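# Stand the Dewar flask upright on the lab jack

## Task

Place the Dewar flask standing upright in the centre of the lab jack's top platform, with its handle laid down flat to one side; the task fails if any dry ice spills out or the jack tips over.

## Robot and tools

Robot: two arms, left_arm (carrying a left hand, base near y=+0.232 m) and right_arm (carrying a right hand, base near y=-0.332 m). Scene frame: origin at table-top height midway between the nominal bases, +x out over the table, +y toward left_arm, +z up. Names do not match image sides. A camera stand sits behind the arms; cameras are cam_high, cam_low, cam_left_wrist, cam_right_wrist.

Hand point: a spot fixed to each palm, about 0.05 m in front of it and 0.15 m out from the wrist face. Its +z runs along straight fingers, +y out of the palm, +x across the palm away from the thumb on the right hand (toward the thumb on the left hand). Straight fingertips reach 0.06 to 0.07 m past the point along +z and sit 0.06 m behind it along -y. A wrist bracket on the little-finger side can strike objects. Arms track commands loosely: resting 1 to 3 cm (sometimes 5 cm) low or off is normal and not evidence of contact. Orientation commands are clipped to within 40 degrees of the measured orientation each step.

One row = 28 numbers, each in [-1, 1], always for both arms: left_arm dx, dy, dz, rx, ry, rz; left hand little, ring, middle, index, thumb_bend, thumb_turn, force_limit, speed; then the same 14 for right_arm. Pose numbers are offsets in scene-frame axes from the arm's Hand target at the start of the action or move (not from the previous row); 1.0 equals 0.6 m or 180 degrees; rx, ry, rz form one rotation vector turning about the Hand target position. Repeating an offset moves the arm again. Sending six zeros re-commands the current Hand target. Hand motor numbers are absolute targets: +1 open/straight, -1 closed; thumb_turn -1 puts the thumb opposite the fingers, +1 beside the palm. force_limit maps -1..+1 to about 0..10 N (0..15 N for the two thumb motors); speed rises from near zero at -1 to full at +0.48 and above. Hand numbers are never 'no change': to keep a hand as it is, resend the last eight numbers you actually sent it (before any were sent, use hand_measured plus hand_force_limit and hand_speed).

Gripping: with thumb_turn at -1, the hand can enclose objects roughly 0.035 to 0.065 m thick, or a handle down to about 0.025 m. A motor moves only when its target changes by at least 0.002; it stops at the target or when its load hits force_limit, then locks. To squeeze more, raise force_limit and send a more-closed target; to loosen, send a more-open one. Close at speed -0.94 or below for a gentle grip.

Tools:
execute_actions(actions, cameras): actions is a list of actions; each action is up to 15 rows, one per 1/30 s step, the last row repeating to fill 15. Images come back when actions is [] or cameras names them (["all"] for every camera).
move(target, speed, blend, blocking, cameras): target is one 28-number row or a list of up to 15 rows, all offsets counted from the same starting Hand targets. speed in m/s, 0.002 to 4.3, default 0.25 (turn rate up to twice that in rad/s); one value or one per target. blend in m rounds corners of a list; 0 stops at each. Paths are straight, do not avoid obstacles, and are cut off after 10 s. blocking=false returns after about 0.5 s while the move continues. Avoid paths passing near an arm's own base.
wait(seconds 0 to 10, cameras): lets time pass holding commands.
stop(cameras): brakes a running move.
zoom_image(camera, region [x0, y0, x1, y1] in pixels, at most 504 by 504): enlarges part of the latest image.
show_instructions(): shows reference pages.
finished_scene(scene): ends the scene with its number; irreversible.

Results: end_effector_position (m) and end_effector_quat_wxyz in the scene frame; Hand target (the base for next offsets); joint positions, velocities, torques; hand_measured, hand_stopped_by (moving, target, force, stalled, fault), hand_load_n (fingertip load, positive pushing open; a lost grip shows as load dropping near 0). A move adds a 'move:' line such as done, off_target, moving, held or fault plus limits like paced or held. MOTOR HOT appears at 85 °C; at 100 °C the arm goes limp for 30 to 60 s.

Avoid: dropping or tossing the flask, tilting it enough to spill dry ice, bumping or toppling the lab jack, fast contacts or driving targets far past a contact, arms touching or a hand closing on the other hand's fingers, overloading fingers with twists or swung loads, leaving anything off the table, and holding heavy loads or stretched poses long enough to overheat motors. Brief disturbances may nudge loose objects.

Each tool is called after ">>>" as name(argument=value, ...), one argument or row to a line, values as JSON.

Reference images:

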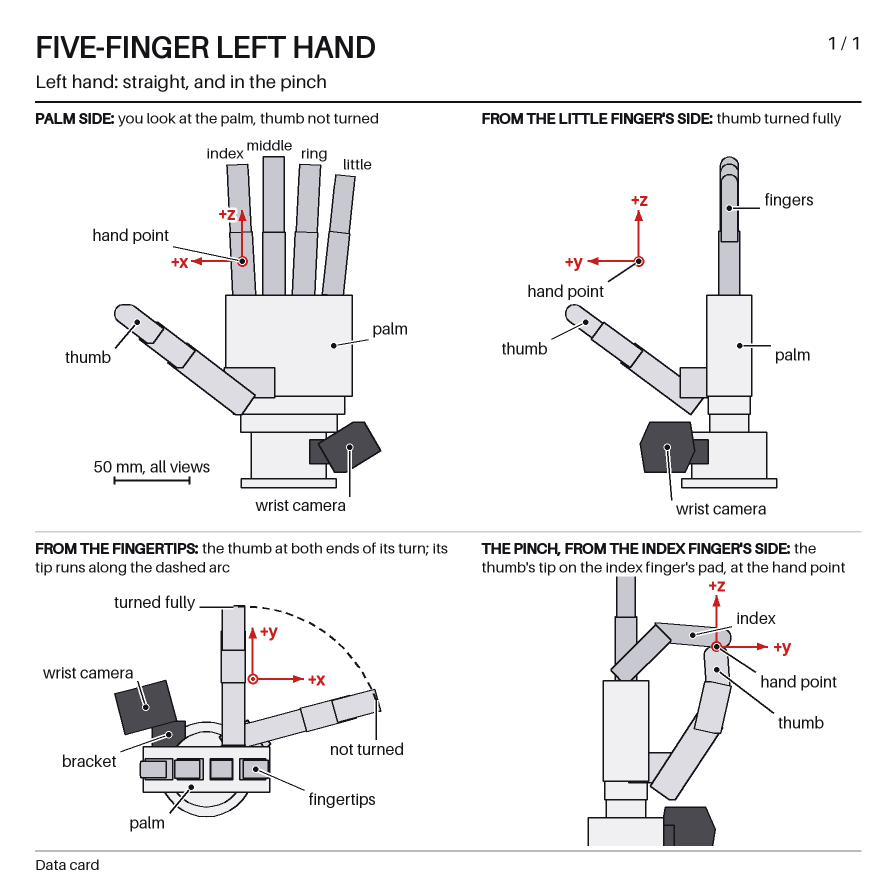

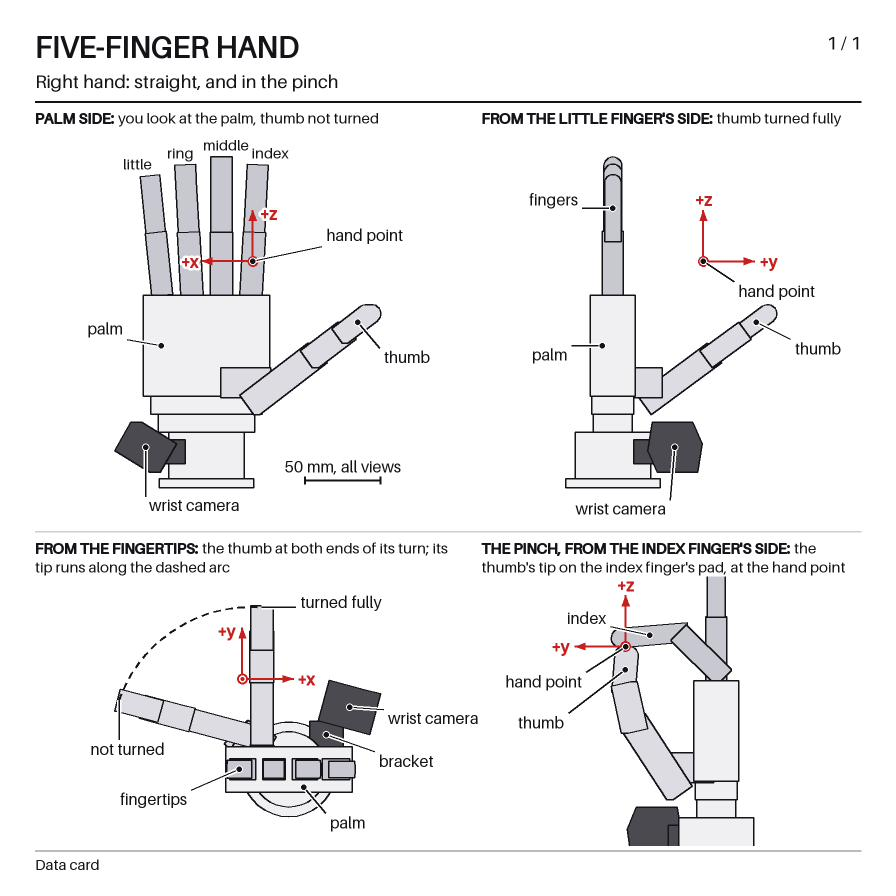

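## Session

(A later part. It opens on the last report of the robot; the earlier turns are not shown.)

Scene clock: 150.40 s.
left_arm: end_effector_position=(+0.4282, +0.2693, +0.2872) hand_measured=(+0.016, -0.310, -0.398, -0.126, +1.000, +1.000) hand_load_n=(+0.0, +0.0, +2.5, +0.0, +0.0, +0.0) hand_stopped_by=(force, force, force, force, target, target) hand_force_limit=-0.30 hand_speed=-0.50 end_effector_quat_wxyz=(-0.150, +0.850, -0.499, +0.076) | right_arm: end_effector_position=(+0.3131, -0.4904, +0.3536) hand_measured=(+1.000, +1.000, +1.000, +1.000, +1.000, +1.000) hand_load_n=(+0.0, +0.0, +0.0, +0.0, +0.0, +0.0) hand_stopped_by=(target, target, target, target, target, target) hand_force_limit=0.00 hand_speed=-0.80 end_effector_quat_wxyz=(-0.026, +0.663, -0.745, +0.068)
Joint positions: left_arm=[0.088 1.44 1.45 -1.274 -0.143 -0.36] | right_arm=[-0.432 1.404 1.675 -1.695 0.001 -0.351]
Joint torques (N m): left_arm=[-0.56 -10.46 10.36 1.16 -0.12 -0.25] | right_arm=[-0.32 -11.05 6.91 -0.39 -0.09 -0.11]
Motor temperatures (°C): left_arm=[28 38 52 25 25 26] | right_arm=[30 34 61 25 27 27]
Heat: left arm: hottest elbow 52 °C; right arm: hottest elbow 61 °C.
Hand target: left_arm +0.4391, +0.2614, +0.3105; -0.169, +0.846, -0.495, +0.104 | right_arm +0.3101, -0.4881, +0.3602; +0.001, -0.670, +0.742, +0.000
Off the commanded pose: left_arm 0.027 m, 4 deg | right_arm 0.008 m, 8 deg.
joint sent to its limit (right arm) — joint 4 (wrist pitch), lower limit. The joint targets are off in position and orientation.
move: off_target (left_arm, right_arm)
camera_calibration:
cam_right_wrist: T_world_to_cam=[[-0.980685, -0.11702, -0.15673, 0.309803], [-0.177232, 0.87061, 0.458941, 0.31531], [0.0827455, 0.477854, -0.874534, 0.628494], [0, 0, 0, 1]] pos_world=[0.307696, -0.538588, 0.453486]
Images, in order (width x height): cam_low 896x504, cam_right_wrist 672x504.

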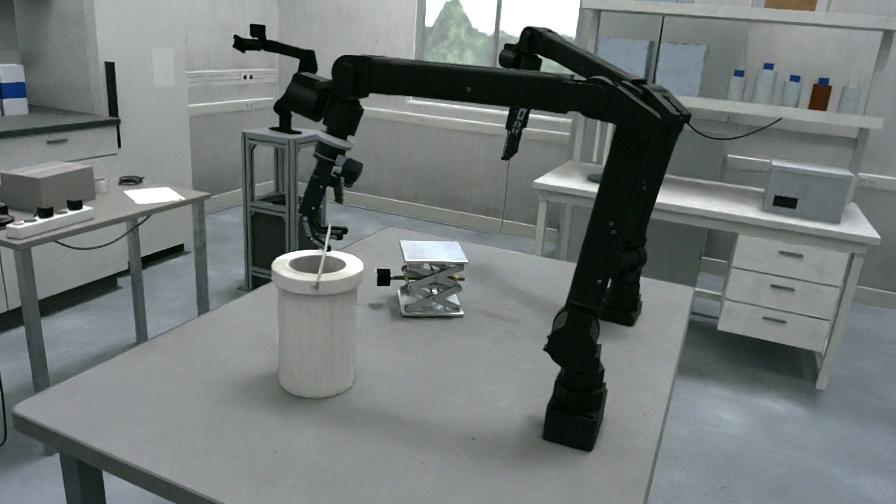

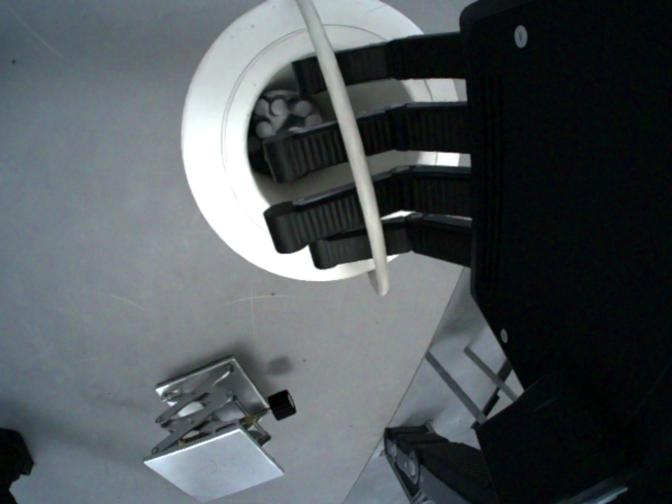

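>>> move(
  target=[0,0,0.005,0,0,0,0.1,0.1,0.1,0.1,1,1,-0.3,-0.3,0,0,0,0,0,0,1,1,1,1,1,1,0,-0.8],
  speed=0.05,
  cameras=["cam_low","cam_right_wrist"],
)

>>> move(
  target=[-0.0287,-0.017,0.005,0,0,0,0.1,0.1,0.1,0.1,1,1,-0.3,-0.3,0,0,0,0,0,0,1,1,1,1,1,1,0,-0.8],
  speed=0.05,
  cameras=["cam_low","cam_right_wrist"],
)

>>> zoom_image(
  camera="cam_low",
  region=[200, 130, 450, 330],
)

Scene clock: 181.60 s.
left_arm: end_effector_position=(+0.4282, +0.2674, +0.2880) hand_measured=(+0.100, +0.100, +0.100, +0.100, +1.000, +1.000) hand_load_n=(+0.5, +0.0, +0.0, +0.0, +0.0, +0.0) hand_stopped_by=(target, target, target, target, target, target) hand_force_limit=-0.30 hand_speed=-0.30 end_effector_quat_wxyz=(-0.148, +0.850, -0.500, +0.079) | right_arm: end_effector_position=(+0.3131, -0.4904, +0.3536) hand_measured=(+1.000, +1.000, +1.000, +1.000, +1.000, +1.000) hand_load_n=(-0.5, +0.0, +0.0, +0.0, +0.0, +0.0) hand_stopped_by=(target, target, target, target, target, target) hand_force_limit=0.00 hand_speed=-0.80 end_effector_quat_wxyz=(-0.026, +0.663, -0.745, +0.068)
Joint positions: left_arm=[0.087 1.438 1.45 -1.274 -0.137 -0.36] | right_arm=[-0.432 1.404 1.675 -1.695 0.001 -0.351]
Joint torques (N m): left_arm=[-1.03 -10.11 11.06 0.91 -0.11 -0.25] | right_arm=[-0.38 -11.05 6.9 -0.39 -0.1 -0.11]
Motor temperatures (°C): left_arm=[28 38 52 25 25 26] | right_arm=[30 34 60 25 27 27]
Heat: left arm: hottest elbow 52 °C; right arm: hottest elbow 60 °C.
Hand target: left_arm +0.4391, +0.2614, +0.3135; -0.169, +0.846, -0.495, +0.104 | right_arm +0.3101, -0.4881, +0.3602; +0.001, -0.670, +0.742, +0.000
Off the commanded pose: left_arm 0.028 m, 4 deg | right_arm 0.008 m, 8 deg.
joint sent to its limit (right arm) — joint 4 (wrist pitch), lower limit. The joint targets are off in position and orientation.
move: off_target (left_arm, right_arm)
camera_calibration:
cam_right_wrist: T_world_to_cam=[[-0.980685, -0.11702, -0.15673, 0.309803], [-0.177232, 0.87061, 0.458941, 0.31531], [0.0827455, 0.477854, -0.874534, 0.628494], [0, 0, 0, 1]] pos_world=[0.307696, -0.538588, 0.453486]
Images, in order (width x height): cam_low 896x504, cam_right_wrist 672x504.

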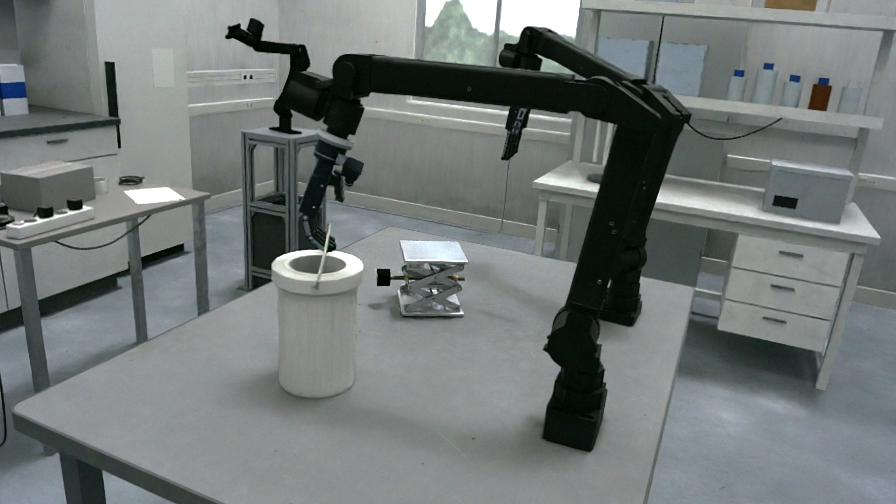

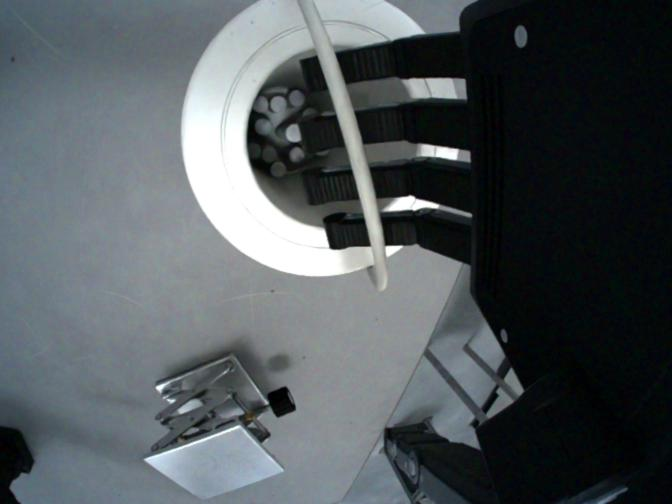

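Scene clock: 182.73 s.
left_arm: end_effector_position=(+0.4217, +0.2639, +0.2960) hand_measured=(+0.100, +0.100, +0.100, +0.100, +1.000, +1.000) hand_load_n=(+0.0, +0.0, +0.0, +1.0, +0.0, +0.0) hand_stopped_by=(target, target, target, target, target, target) hand_force_limit=-0.30 hand_speed=-0.30 end_effector_quat_wxyz=(-0.160, +0.850, -0.495, +0.082) | right_arm: end_effector_position=(+0.3131, -0.4904, +0.3536) hand_measured=(+1.000, +1.000, +1.000, +1.000, +1.000, +1.000) hand_load_n=(+0.0, +0.0, +0.0, +0.0, +0.0, -0.5) hand_stopped_by=(target, target, target, target, target, target) hand_force_limit=0.00 hand_speed=-0.80 end_effector_quat_wxyz=(-0.026, +0.663, -0.745, +0.068)
Joint positions: left_arm=[0.075 1.406 1.437 -1.274 -0.155 -0.375] | right_arm=[-0.432 1.404 1.675 -1.695 0.001 -0.351]
Joint torques (N m): left_arm=[-1.26 -10.4 9.07 0.42 -0.11 -0.29] | right_arm=[-0.32 -11.05 6.93 -0.4 -0.1 -0.11]
Motor temperatures (°C): left_arm=[28 38 52 25 25 26] | right_arm=[30 34 60 25 27 27]
Heat: left arm: hottest elbow 52 °C; right arm: hottest elbow 60 °C.
Hand target: left_arm +0.4218, +0.2512, +0.3165; -0.169, +0.846, -0.495, +0.104 | right_arm +0.3101, -0.4881, +0.3602; +0.001, -0.670, +0.742, +0.000
Off the commanded pose: left_arm 0.024 m, 3 deg | right_arm 0.008 m, 8 deg.
joint sent to its limit (right arm) — joint 4 (wrist pitch), lower limit. The joint targets are off in position and orientation.
move: off_target (left_arm, right_arm)
camera_calibration:
cam_right_wrist: T_world_to_cam=[[-0.980685, -0.11702, -0.15673, 0.309803], [-0.177232, 0.87061, 0.458941, 0.31531], [0.0827455, 0.477854, -0.874534, 0.628494], [0, 0, 0, 1]] pos_world=[0.307696, -0.538588, 0.453486]
Images, in order (width x height): cam_low 896x504, cam_right_wrist 672x504.

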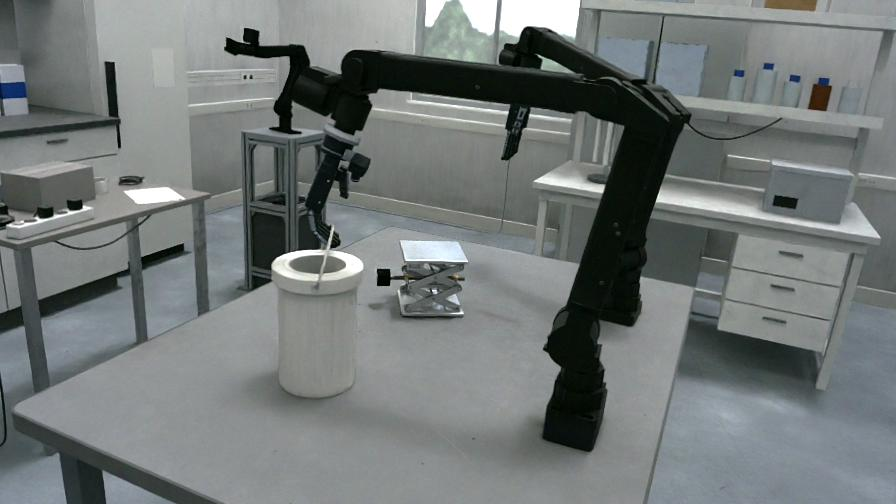

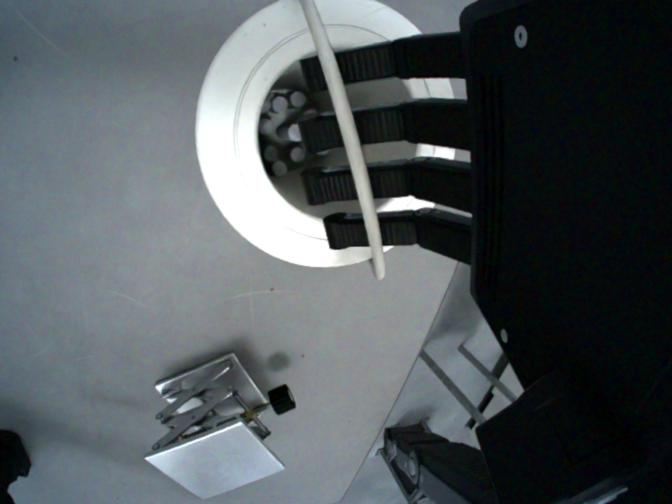

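Scaled by 2.016 from the camera's 896x504 image, which has a finer 1280x720 frame.

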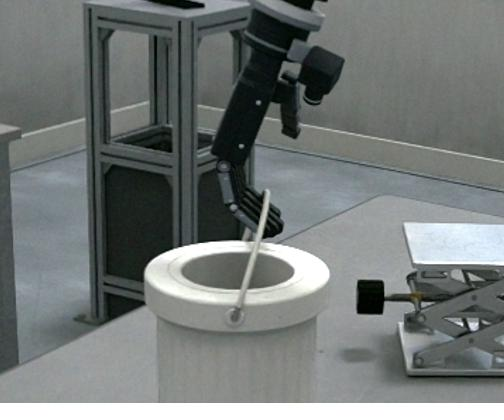

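>>> move(
  target=[0.0287,0.017,0,0,0,0,-0.4,-0.4,-0.4,-0.4,1,1,-0.3,-0.5,0,0,0,0,0,0,1,1,1,1,1,1,0,-0.8],
  speed=0.05,
  cameras=["cam_low","cam_right_wrist"],
)

>>> zoom_image(
  camera="cam_low",
  region=[200, 130, 450, 330],
)

Scene clock: 235.37 s.
left_arm: end_effector_position=(+0.4213, +0.2629, +0.2869) hand_measured=(-0.126, -0.354, -0.400, -0.172, +1.000, +1.000) hand_load_n=(+0.0, +0.0, +1.0, +0.0, +0.0, +0.0) hand_stopped_by=(force, force, target, force, target, target) hand_force_limit=-0.30 hand_speed=-0.50 end_effector_quat_wxyz=(-0.152, +0.851, -0.497, +0.075) | right_arm: end_effector_position=(+0.3131, -0.4904, +0.3536) hand_measured=(+1.000, +1.000, +1.000, +1.000, +1.000, +1.000) hand_load_n=(+0.0, +0.0, +0.0, +0.0, +0.0, +0.0) hand_stopped_by=(target, target, target, target, target, target) hand_force_limit=0.00 hand_speed=-0.80 end_effector_quat_wxyz=(-0.026, +0.663, -0.745, +0.068)
Joint positions: left_arm=[0.075 1.42 1.429 -1.274 -0.151 -0.375] | right_arm=[-0.432 1.404 1.675 -1.695 0.001 -0.351]
Joint torques (N m): left_arm=[0.26 -8.64 13.45 0.58 0.04 -0.09] | right_arm=[-0.32 -10.99 6.93 -0.39 -0.09 -0.11]
Motor temperatures (°C): left_arm=[28 37 54 25 25 26] | right_arm=[30 33 60 25 27 27]
Heat: left arm: hottest elbow 54 °C; right arm: hottest elbow 60 °C.
Hand target: left_arm +0.4391, +0.2614, +0.3165; -0.169, +0.846, -0.495, +0.104 | right_arm +0.3101, -0.4881, +0.3602; +0.001, -0.670, +0.742, +0.000
Off the commanded pose: left_arm 0.035 m, 4 deg | right_arm 0.008 m, 8 deg.
joint sent to its limit (right arm) — joint 4 (wrist pitch), lower limit. The joint targets are off in position and orientation.
move: off_target (left_arm, right_arm)
camera_calibration:
cam_right_wrist: T_world_to_cam=[[-0.980685, -0.11702, -0.15673, 0.309803], [-0.177232, 0.87061, 0.458941, 0.31531], [0.0827455, 0.477854, -0.874534, 0.628494], [0, 0, 0, 1]] pos_world=[0.307696, -0.538588, 0.453486]
Images, in order (width x height): cam_low 896x504, cam_right_wrist 672x504.

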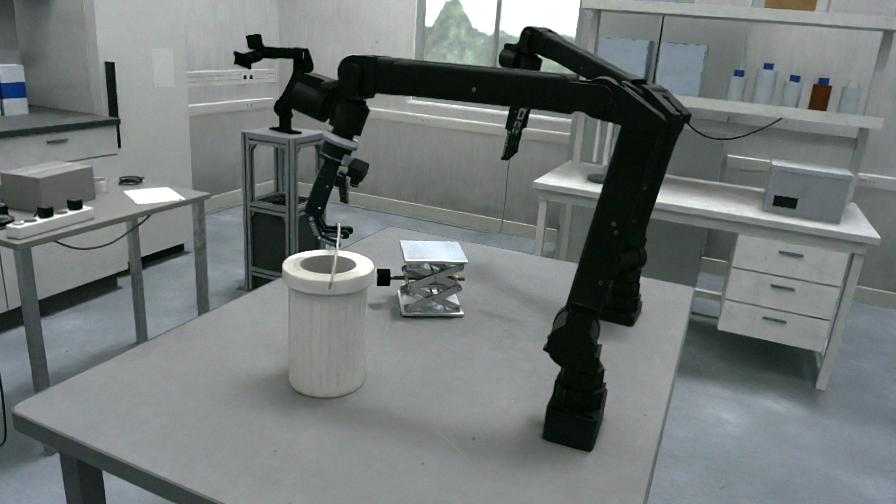

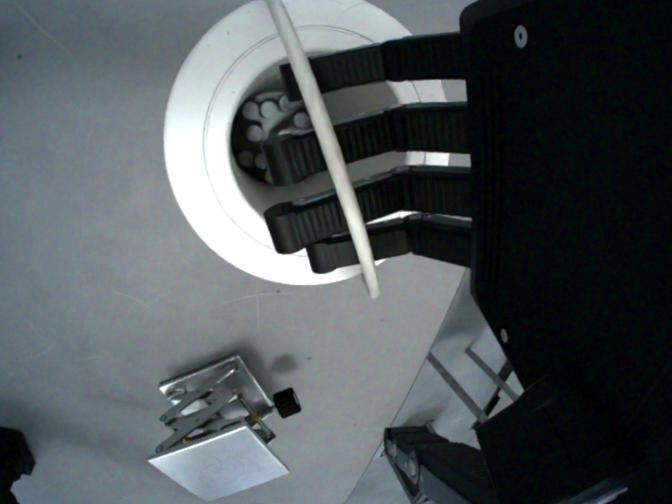

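Scaled by 2.016 from the camera's 896x504 image, which has a finer 1280x720 frame.

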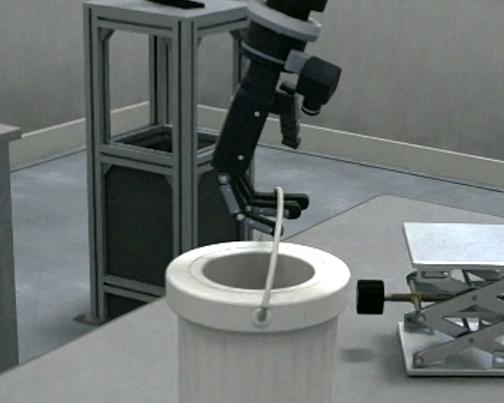

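>>> move(
  target=[-0.015,-0.009,-0.041,0,0,0,-0.4,-0.4,-0.4,-0.4,1,1,-0.3,-0.5,0,0,0,0,0,0,1,1,1,1,1,1,0,-0.8],
  speed=0.05,
  cameras=["cam_low","cam_right_wrist"],
)

>>> zoom_image(
  camera="cam_low",
  region=[200, 130, 450, 330],
)

Scene clock: 260.87 s.
left_arm: end_effector_position=(+0.4228, +0.2598, +0.2738) hand_measured=(-0.126, -0.354, -0.400, -0.172, +1.000, +1.000) hand_load_n=(+0.0, +0.0, +0.0, +0.0, +0.0, +0.0) hand_stopped_by=(force, force, target, force, target, target) hand_force_limit=-0.30 hand_speed=-0.50 end_effector_quat_wxyz=(-0.149, +0.850, -0.498, +0.080) | right_arm: end_effector_position=(+0.3131, -0.4904, +0.3536) hand_measured=(+1.000, +1.000, +1.000, +1.000, +1.000, +1.000) hand_load_n=(-0.5, +0.0, +0.0, +0.0, +0.0, +0.0) hand_stopped_by=(target, target, target, target, target, target) hand_force_limit=0.00 hand_speed=-0.80 end_effector_quat_wxyz=(-0.026, +0.663, -0.745, +0.068)
Joint positions: left_arm=[0.072 1.42 1.394 -1.234 -0.141 -0.376] | right_arm=[-0.432 1.404 1.675 -1.695 0.001 -0.351]
Joint torques (N m): left_arm=[-0.5 -10.52 8.94 1.48 -0.1 -0.21] | right_arm=[-0.32 -11.05 6.93 -0.39 -0.1 -0.11]
Motor temperatures (°C): left_arm=[28 37 55 25 25 26] | right_arm=[30 33 60 25 27 27]
Heat: left arm: hottest elbow 55 °C; right arm: hottest elbow 60 °C.
Hand target: left_arm +0.4301, +0.2560, +0.2919; -0.169, +0.846, -0.495, +0.104 | right_arm +0.3101, -0.4881, +0.3602; +0.001, -0.670, +0.742, +0.000
Off the commanded pose: left_arm 0.020 m, 4 deg | right_arm 0.008 m, 8 deg.
joint sent to its limit (right arm) — joint 4 (wrist pitch), lower limit. The joint targets are off in position and orientation.
move: off_target (left_arm, right_arm)
camera_calibration:
cam_right_wrist: T_world_to_cam=[[-0.980685, -0.11702, -0.15673, 0.309803], [-0.177232, 0.87061, 0.458941, 0.31531], [0.0827455, 0.477854, -0.874534, 0.628494], [0, 0, 0, 1]] pos_world=[0.307696, -0.538588, 0.453486]
Images, in order (width x height): cam_low 896x504, cam_right_wrist 672x504.

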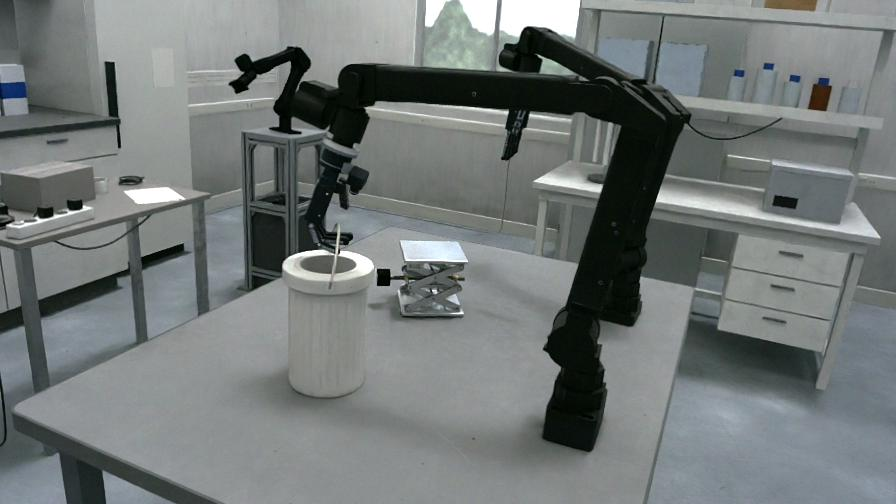

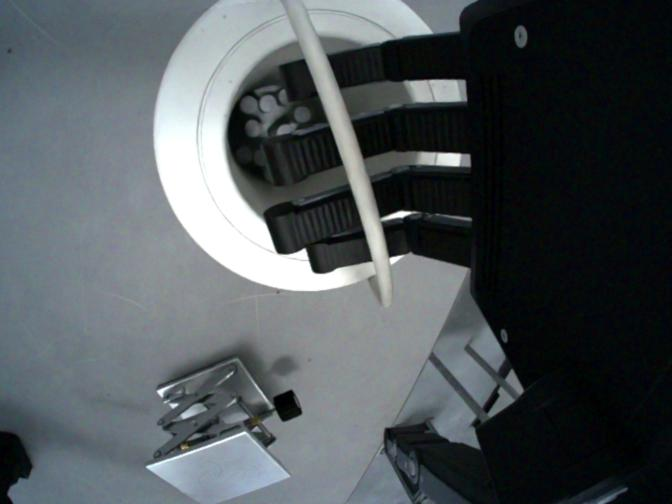

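Scaled by 2.016 from the camera's 896x504 image, which has a finer 1280x720 frame.

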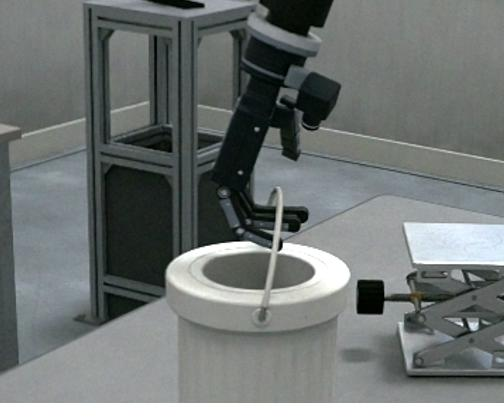

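>>> move(
  target=[-0.0330,-0.0195,0,0,0,0,-0.4,-0.4,-0.4,-0.4,1,1,-0.3,-0.5,0,0,0,0,0,0,1,1,1,1,1,1,0,-0.8],
  speed=0.05,
  cameras=["cam_low","cam_right_wrist"],
)

>>> zoom_image(
  camera="cam_low",
  region=[200, 130, 450, 330],
)

Scene clock: 272.50 s.
left_arm: end_effector_position=(+0.4042, +0.2515, +0.2757) hand_measured=(-0.126, -0.354, -0.400, -0.172, +1.000, +1.000) hand_load_n=(+0.0, +0.0, +0.0, +0.0, +0.0, +0.0) hand_stopped_by=(force, force, target, force, target, target) hand_force_limit=-0.30 hand_speed=-0.50 end_effector_quat_wxyz=(-0.152, +0.850, -0.497, +0.083) | right_arm: end_effector_position=(+0.3131, -0.4904, +0.3536) hand_measured=(+1.000, +1.000, +1.000, +1.000, +1.000, +1.000) hand_load_n=(+0.5, +0.0, +0.0, +0.0, +0.0, -0.5) hand_stopped_by=(target, target, target, target, target, target) hand_force_limit=0.00 hand_speed=-0.80 end_effector_quat_wxyz=(-0.026, +0.663, -0.745, +0.068)
Joint positions: left_arm=[0.056 1.365 1.343 -1.234 -0.148 -0.393] | right_arm=[-0.432 1.404 1.675 -1.695 0.001 -0.351]
Joint torques (N m): left_arm=[-1.08 -9.47 8.87 1.24 -0.18 -0.28] | right_arm=[-0.32 -11.05 6.91 -0.39 -0.09 -0.11]
Motor temperatures (°C): left_arm=[28 36 55 25 25 26] | right_arm=[30 33 60 25 27 27]
Heat: left arm: hottest elbow 55 °C; right arm: hottest elbow 60 °C.
Hand target: left_arm +0.4103, +0.2443, +0.2919; -0.169, +0.846, -0.495, +0.104 | right_arm +0.3101, -0.4881, +0.3602; +0.001, -0.670, +0.742, +0.000
Off the commanded pose: left_arm 0.019 m, 3 deg | right_arm 0.008 m, 8 deg.
joint sent to its limit (right arm) — joint 4 (wrist pitch), lower limit. The joint targets are off in position and orientation.
move: off_target (left_arm, right_arm)
camera_calibration:
cam_right_wrist: T_world_to_cam=[[-0.980685, -0.11702, -0.15673, 0.309803], [-0.177232, 0.87061, 0.458941, 0.31531], [0.0827455, 0.477854, -0.874534, 0.628494], [0, 0, 0, 1]] pos_world=[0.307696, -0.538588, 0.453486]
Images, in order (width x height): cam_low 896x504, cam_right_wrist 672x504.

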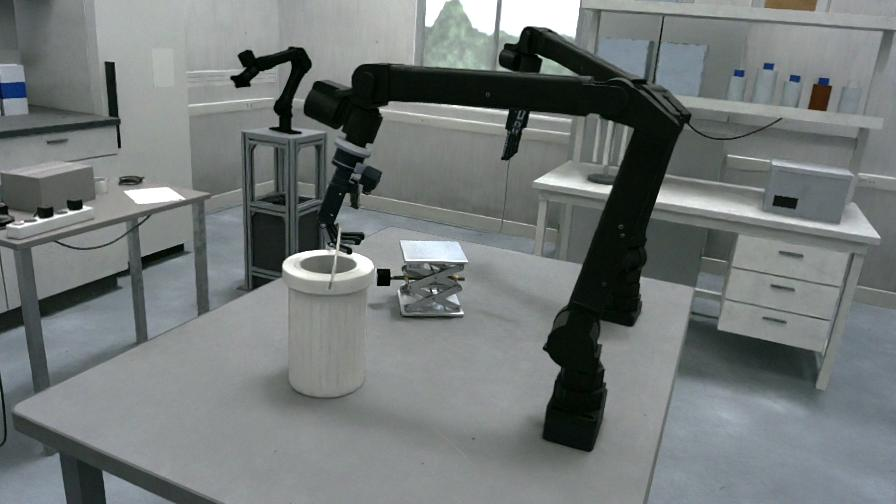

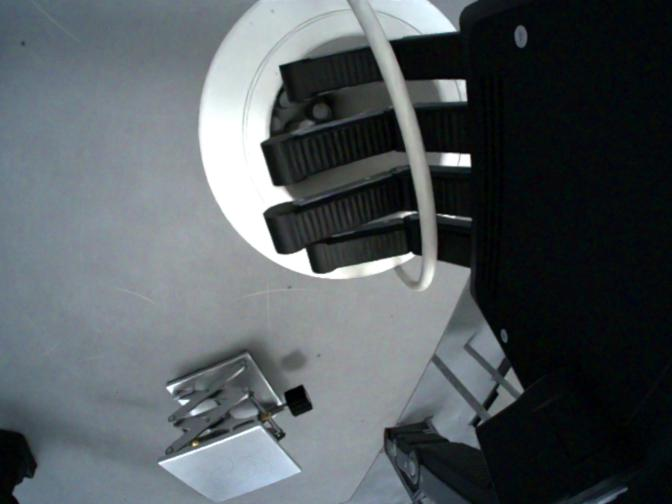

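Scaled by 2.016 from the camera's 896x504 image, which has a finer 1280x720 frame.

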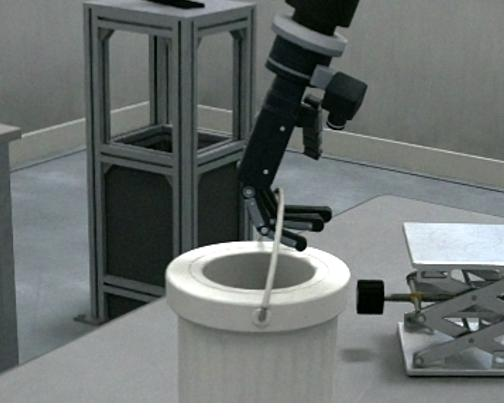

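>>> move(
  target=[0,0,0,0,0,0,-1,-1,-1,-1,1,1,-0.3,-0.5,0,0,0,0,0,0,1,1,1,1,1,1,0,-0.8],
  speed=0.05,
  cameras=["cam_low","cam_right_wrist"],
)

>>> zoom_image(
  camera="cam_low",
  region=[200, 130, 450, 330],
)

Scene clock: 276.90 s.
left_arm: end_effector_position=(+0.3992, +0.2500, +0.2662) hand_measured=(-1.000, -1.000, -1.000, -1.000, +1.000, +1.000) hand_load_n=(+1.5, +0.0, +0.0, +0.5, +0.0, +0.0) hand_stopped_by=(target, target, target, target, target, target) hand_force_limit=-0.30 hand_speed=-0.50 end_effector_quat_wxyz=(-0.146, +0.854, -0.493, +0.075) | right_arm: end_effector_position=(+0.3131, -0.4904, +0.3536) hand_measured=(+1.000, +1.000, +1.000, +1.000, +1.000, +1.000) hand_load_n=(+0.0, +0.0, +0.0, +0.0, +0.0, +0.0) hand_stopped_by=(target, target, target, target, target, target) hand_force_limit=0.00 hand_speed=-0.80 end_effector_quat_wxyz=(-0.026, +0.663, -0.745, +0.068)
Joint positions: left_arm=[0.055 1.365 1.32 -1.231 -0.149 -0.407] | right_arm=[-0.432 1.404 1.675 -1.695 0.001 -0.351]
Joint torques (N m): left_arm=[-1.08 -9.58 10.7 1.11 -0.13 -0.19] | right_arm=[-0.32 -11.05 6.93 -0.4 -0.09 -0.11]
Motor temperatures (°C): left_arm=[28 37 56 25 25 26] | right_arm=[30 33 60 25 27 27]
Heat: left arm: hottest elbow 56 °C; right arm: hottest elbow 60 °C.
Hand target: left_arm +0.4103, +0.2443, +0.2919; -0.169, +0.846, -0.495, +0.104 | right_arm +0.3101, -0.4881, +0.3602; +0.001, -0.670, +0.742, +0.000
Off the commanded pose: left_arm 0.029 m, 4 deg | right_arm 0.008 m, 8 deg.
joint sent to its limit (right arm) — joint 4 (wrist pitch), lower limit. The joint targets are off in position and orientation.
move: off_target (left_arm, right_arm)
camera_calibration:
cam_right_wrist: T_world_to_cam=[[-0.980685, -0.11702, -0.15673, 0.309803], [-0.177232, 0.87061, 0.458941, 0.31531], [0.0827455, 0.477854, -0.874534, 0.628494], [0, 0, 0, 1]] pos_world=[0.307696, -0.538588, 0.453486]
Images, in order (width x height): cam_low 896x504, cam_right_wrist 672x504.

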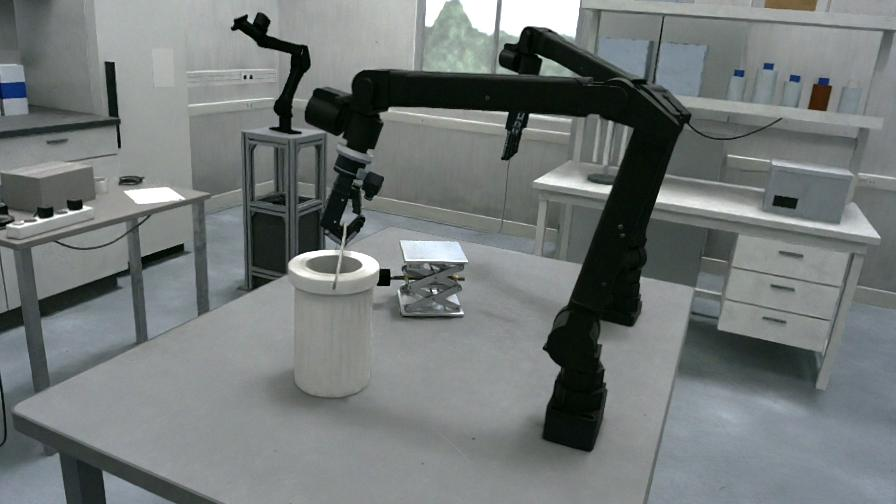

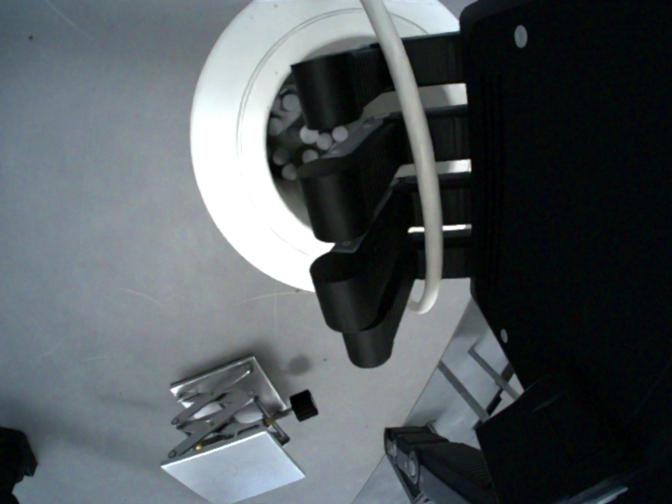

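Scaled by 2.016 from the camera's 896x504 image, which has a finer 1280x720 frame.

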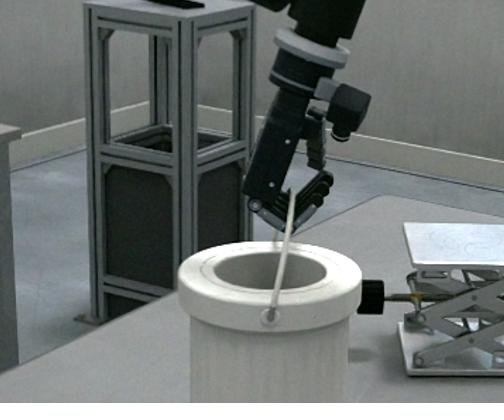

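>>> move(
  target=[0,0,0.13,0,0,0,-1,-1,-1,-1,1,1,-0.3,-0.5,0,0,0,0,0,0,1,1,1,1,1,1,0,-0.8],
  speed=0.05,
  cameras=["cam_low","cam_right_wrist"],
)

>>> zoom_image(
  camera="cam_low",
  region=[200, 130, 450, 330],
)

Scene clock: 288.17 s.
left_arm: end_effector_position=(+0.3895, +0.2478, +0.3108) hand_measured=(-1.000, -1.000, -1.000, -1.000, +1.000, +1.000) hand_load_n=(+3.0, +0.0, +0.5, +1.0, +0.0, +0.0) hand_stopped_by=(target, target, target, target, target, target) hand_force_limit=-0.30 hand_speed=-0.50 end_effector_quat_wxyz=(-0.125, +0.857, -0.498, +0.049) | right_arm: end_effector_position=(+0.3131, -0.4904, +0.3536) hand_measured=(+1.000, +1.000, +1.000, +1.000, +1.000, +1.000) hand_load_n=(+0.0, +0.0, +0.0, +0.0, +0.0, +0.0) hand_stopped_by=(target, target, target, target, target, target) hand_force_limit=0.00 hand_speed=-0.80 end_effector_quat_wxyz=(-0.026, +0.663, -0.745, +0.068)
Joint positions: left_arm=[0.053 1.389 1.466 -1.42 -0.146 -0.409] | right_arm=[-0.432 1.404 1.675 -1.695 0.001 -0.351]
Joint torques (N m): left_arm=[-1.08 -10.34 16.72 0.51 -0.22 -0.18] | right_arm=[-0.38 -11.05 6.91 -0.39 -0.09 -0.11]
Motor temperatures (°C): left_arm=[28 37 58 25 25 26] | right_arm=[30 33 60 25 27 27]
Heat: left arm: hottest elbow 58 °C; right arm: hottest elbow 60 °C.
Hand target: left_arm +0.4103, +0.2443, +0.3699; -0.169, +0.846, -0.495, +0.104 | right_arm +0.3101, -0.4881, +0.3602; +0.001, -0.670, +0.742, +0.000
Off the commanded pose: left_arm 0.063 m, 8 deg | right_arm 0.008 m, 8 deg.
joint sent to its limit (right arm) — joint 4 (wrist pitch), lower limit. The joint targets are off in position and orientation.
move: off_target (left_arm, right_arm)
camera_calibration:
cam_right_wrist: T_world_to_cam=[[-0.980685, -0.11702, -0.15673, 0.309803], [-0.177232, 0.87061, 0.458941, 0.31531], [0.0827455, 0.477854, -0.874534, 0.628494], [0, 0, 0, 1]] pos_world=[0.307696, -0.538588, 0.453486]
Images, in order (width x height): cam_low 896x504, cam_right_wrist 672x504.

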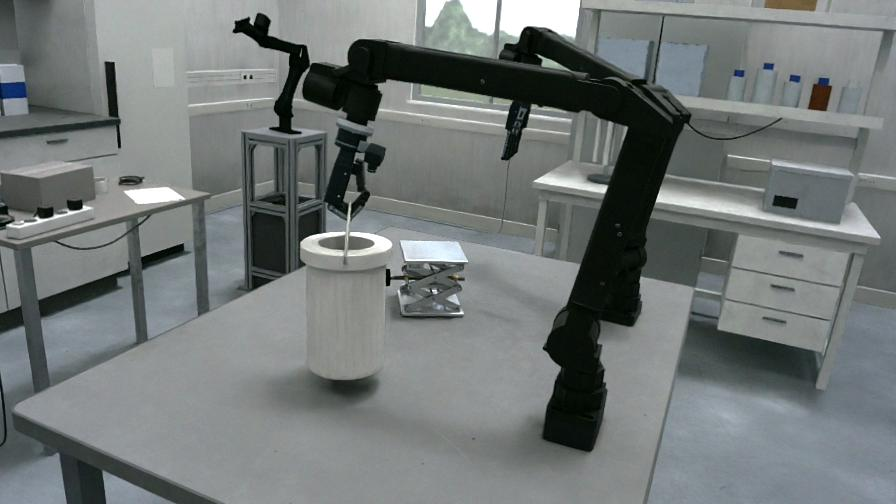

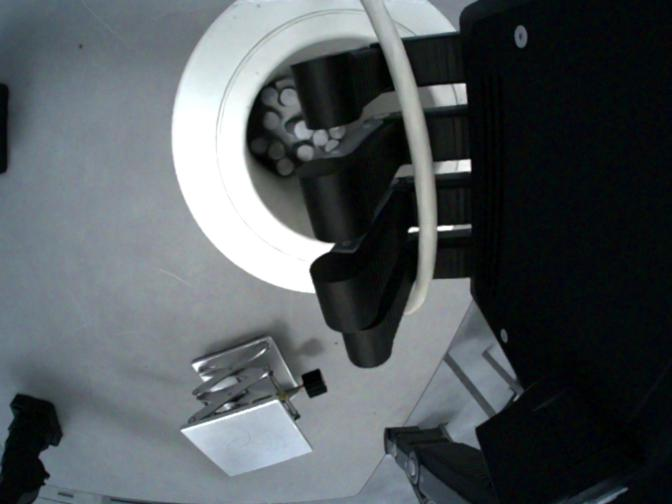

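Scaled by 2.016 from the camera's 896x504 image, which has a finer 1280x720 frame.

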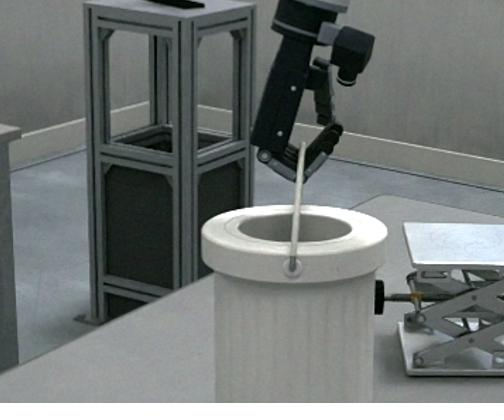

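>>> move(
  target=[0,0,0.27,0,0,0,-1,-1,-1,-1,1,1,-0.3,-0.5,0,0,0,0,0,0,1,1,1,1,1,1,0,-0.8],
  speed=0.07,
  cameras=["cam_high","cam_low"],
)

Scene clock: 301.27 s.
left_arm: end_effector_position=(+0.4160, +0.2481, +0.4682) hand_measured=(-1.000, -1.000, -1.000, -1.000, +1.000, +1.000) hand_load_n=(+2.0, +0.0, +0.0, +1.5, +0.0, +0.0) hand_stopped_by=(target, target, target, target, target, target) hand_force_limit=-0.30 hand_speed=-0.50 end_effector_quat_wxyz=(-0.165, +0.846, -0.494, +0.115) | right_arm: end_effector_position=(+0.3131, -0.4904, +0.3536) hand_measured=(+1.000, +1.000, +1.000, +1.000, +1.000, +1.000) hand_load_n=(+0.0, +0.0, +0.0, +0.0, +0.0, +0.0) hand_stopped_by=(target, target, target, target, target, target) hand_force_limit=0.00 hand_speed=-0.80 end_effector_quat_wxyz=(-0.026, +0.663, -0.745, +0.068)
Joint positions: left_arm=[0.053 1.464 1.958 -1.68 -0.132 -0.395] | right_arm=[-0.432 1.404 1.675 -1.695 0.001 -0.351]
Joint torques (N m): left_arm=[-0.26 -11.4 15.76 0.66 -0.06 0.07] | right_arm=[-0.32 -10.99 6.91 -0.39 -0.09 -0.11]
Motor temperatures (°C): left_arm=[28 38 61 25 25 26] | right_arm=[30 33 60 25 27 27]
Heat: left arm: hottest elbow 61 °C; right arm: hottest elbow 60 °C.
Hand target: left_arm +0.4103, +0.2443, +0.5319; -0.169, +0.846, -0.495, +0.104 | right_arm +0.3101, -0.4881, +0.3602; +0.001, -0.670, +0.742, +0.000
Off the commanded pose: left_arm 0.064 m, 1 deg | right_arm 0.008 m, 8 deg.
joint sent to its limit (left arm) — joint 4 (wrist pitch), lower limit. The joint targets are off in position and orientation.
joint sent to its limit (right arm) — joint 4 (wrist pitch), lower limit. The joint targets are off in position and orientation.
move: off_target (left_arm, right_arm)
Images, in order (width x height): cam_high 896x504, cam_low 896x504.

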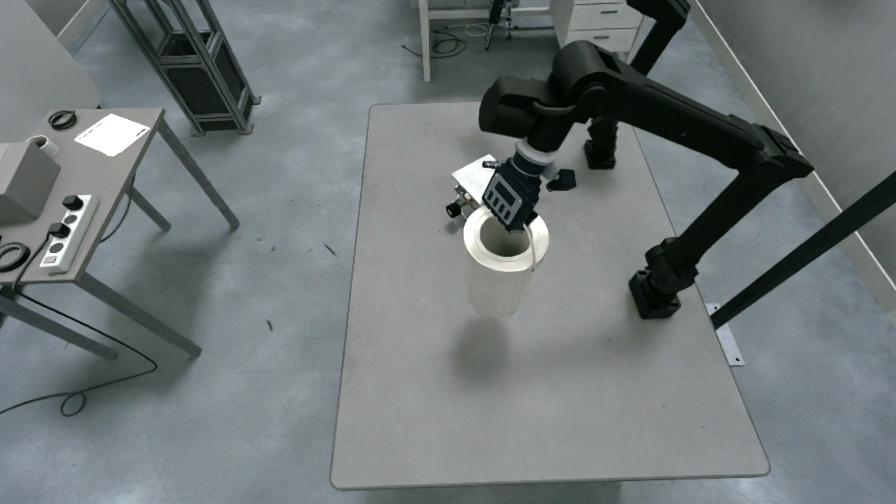

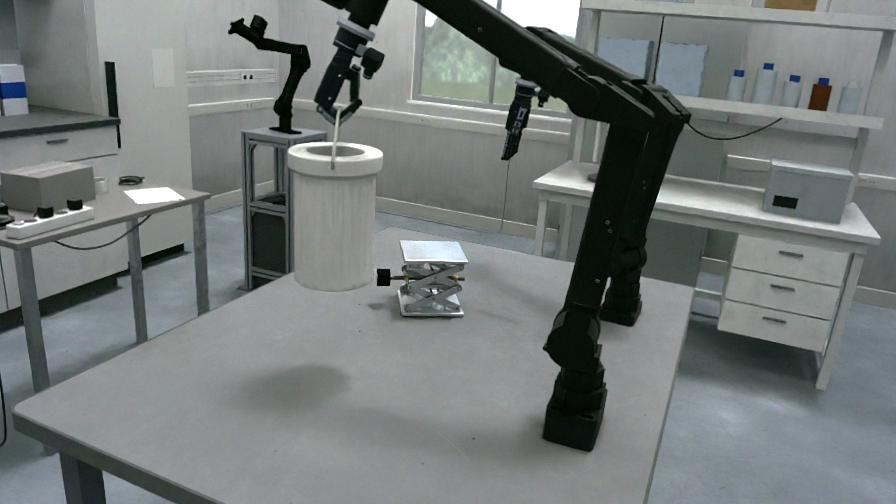

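>>> move(
  target=[-0.01,-0.6167,0,0,0,0,-1,-1,-1,-1,1,1,-0.3,-0.5,0,0,0,0,0,0,1,1,1,1,1,1,0,-0.8],
  speed=0.08,
  cameras=["cam_high","cam_low","cam_left_wrist","cam_right_wrist"],
)

Scene clock: 314.37 s.
left_arm: end_effector_position=(+0.4061, -0.1288, +0.4537) hand_measured=(-1.000, -1.000, -1.000, -1.000, +1.000, +1.000) hand_load_n=(+0.5, +0.0, +0.0, +2.0, -0.5, +0.0) hand_stopped_by=(target, target, target, target, target, target) hand_force_limit=-0.30 hand_speed=-0.50 end_effector_quat_wxyz=(-0.147, +0.814, -0.528, +0.191) | right_arm: end_effector_position=(+0.3131, -0.4904, +0.3536) hand_measured=(+1.000, +1.000, +1.000, +1.000, +1.000, +1.000) hand_load_n=(+0.0, +0.0, +0.0, +0.0, +0.0, +0.0) hand_stopped_by=(target, target, target, target, target, target) hand_force_limit=0.00 hand_speed=-0.80 end_effector_quat_wxyz=(-0.026, +0.663, -0.745, +0.068)
Joint positions: left_arm=[-0.728 1.682 2.156 -1.68 -0.332 -1.045] | right_arm=[-0.432 1.404 1.675 -1.695 0.001 -0.351]
Joint torques (N m): left_arm=[-0.62 -14.8 16.18 0.68 -0.54 -0.47] | right_arm=[-0.32 -11.05 6.91 -0.39 -0.09 -0.11]
Motor temperatures (°C): left_arm=[28 38 66 25 25 26] | right_arm=[30 33 60 25 27 27]
Heat: left arm: hottest elbow 66 °C; right arm: hottest elbow 60 °C.
Hand target: left_arm +0.4043, -0.1258, +0.5319; -0.169, +0.846, -0.495, +0.104 | right_arm +0.3101, -0.4881, +0.3602; +0.001, -0.670, +0.742, +0.000
Off the commanded pose: left_arm 0.078 m, 12 deg | right_arm 0.008 m, 8 deg.
joint sent to its limit (left arm) — joint 4 (wrist pitch), lower limit. The joint targets are off in position and orientation.
joint sent to its limit (right arm) — joint 4 (wrist pitch), lower limit. The joint targets are off in position and orientation.
move: off_target (left_arm, right_arm)
camera_calibration:
cam_left_wrist: T_world_to_cam=[[0.850655, 0.203211, 0.484863, -0.543846], [-0.0832147, -0.858603, 0.505843, -0.304015], [0.519097, -0.470645, -0.713464, 0.165634], [0, 0, 0, 1]] pos_world=[0.351346, -0.072558, 0.535649]
cam_right_wrist: T_world_to_cam=[[-0.980685, -0.11702, -0.15673, 0.309803], [-0.177232, 0.87061, 0.458941, 0.31531], [0.0827455, 0.477854, -0.874534, 0.628494], [0, 0, 0, 1]] pos_world=[0.307696, -0.538588, 0.453486]

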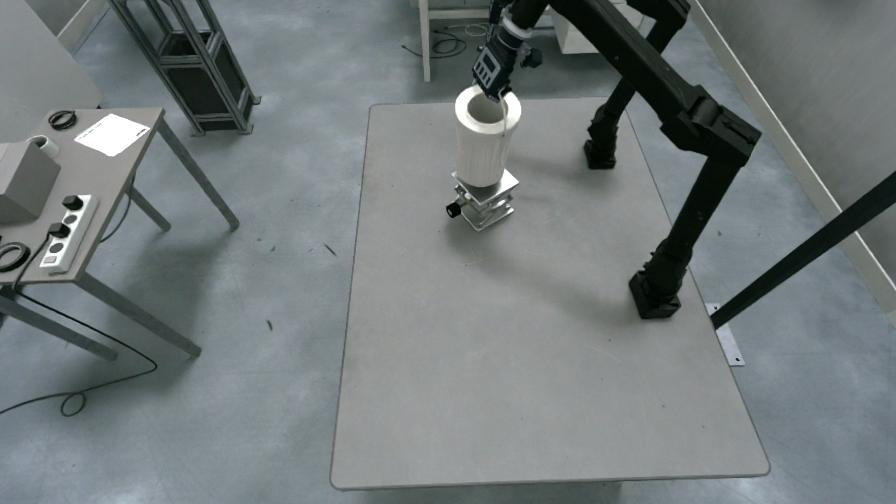

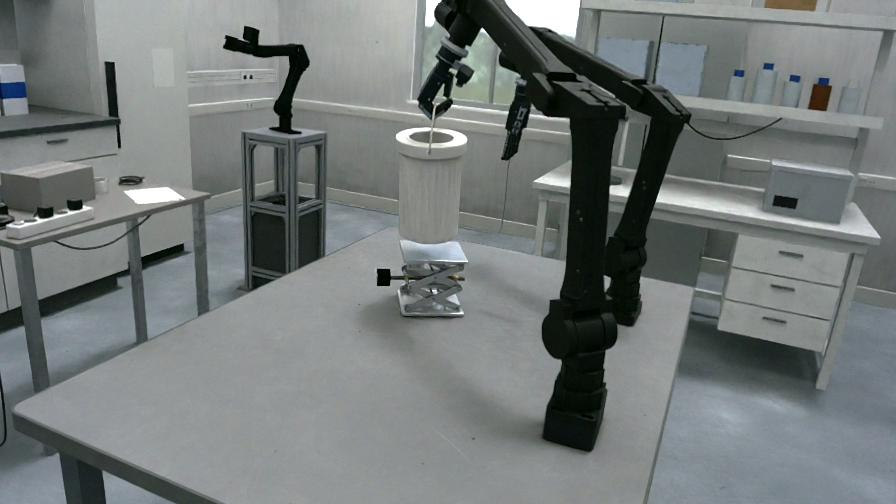

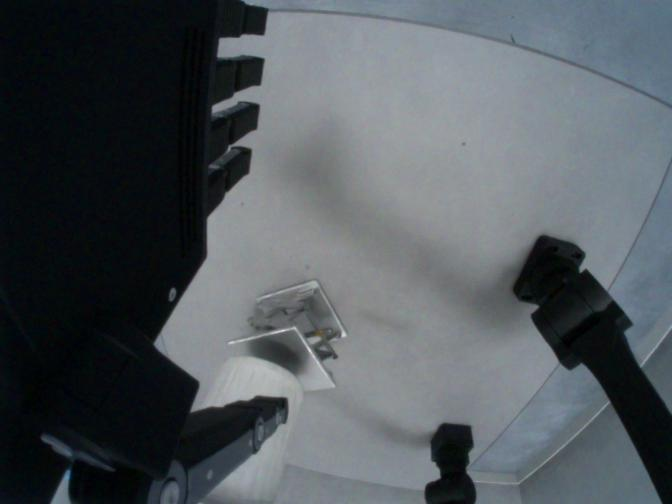

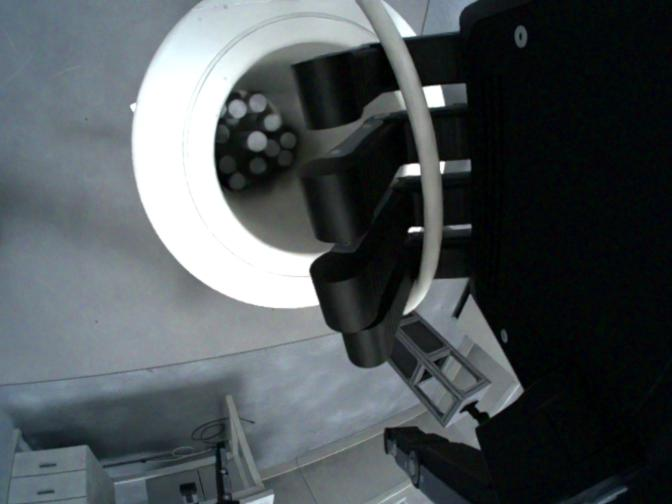

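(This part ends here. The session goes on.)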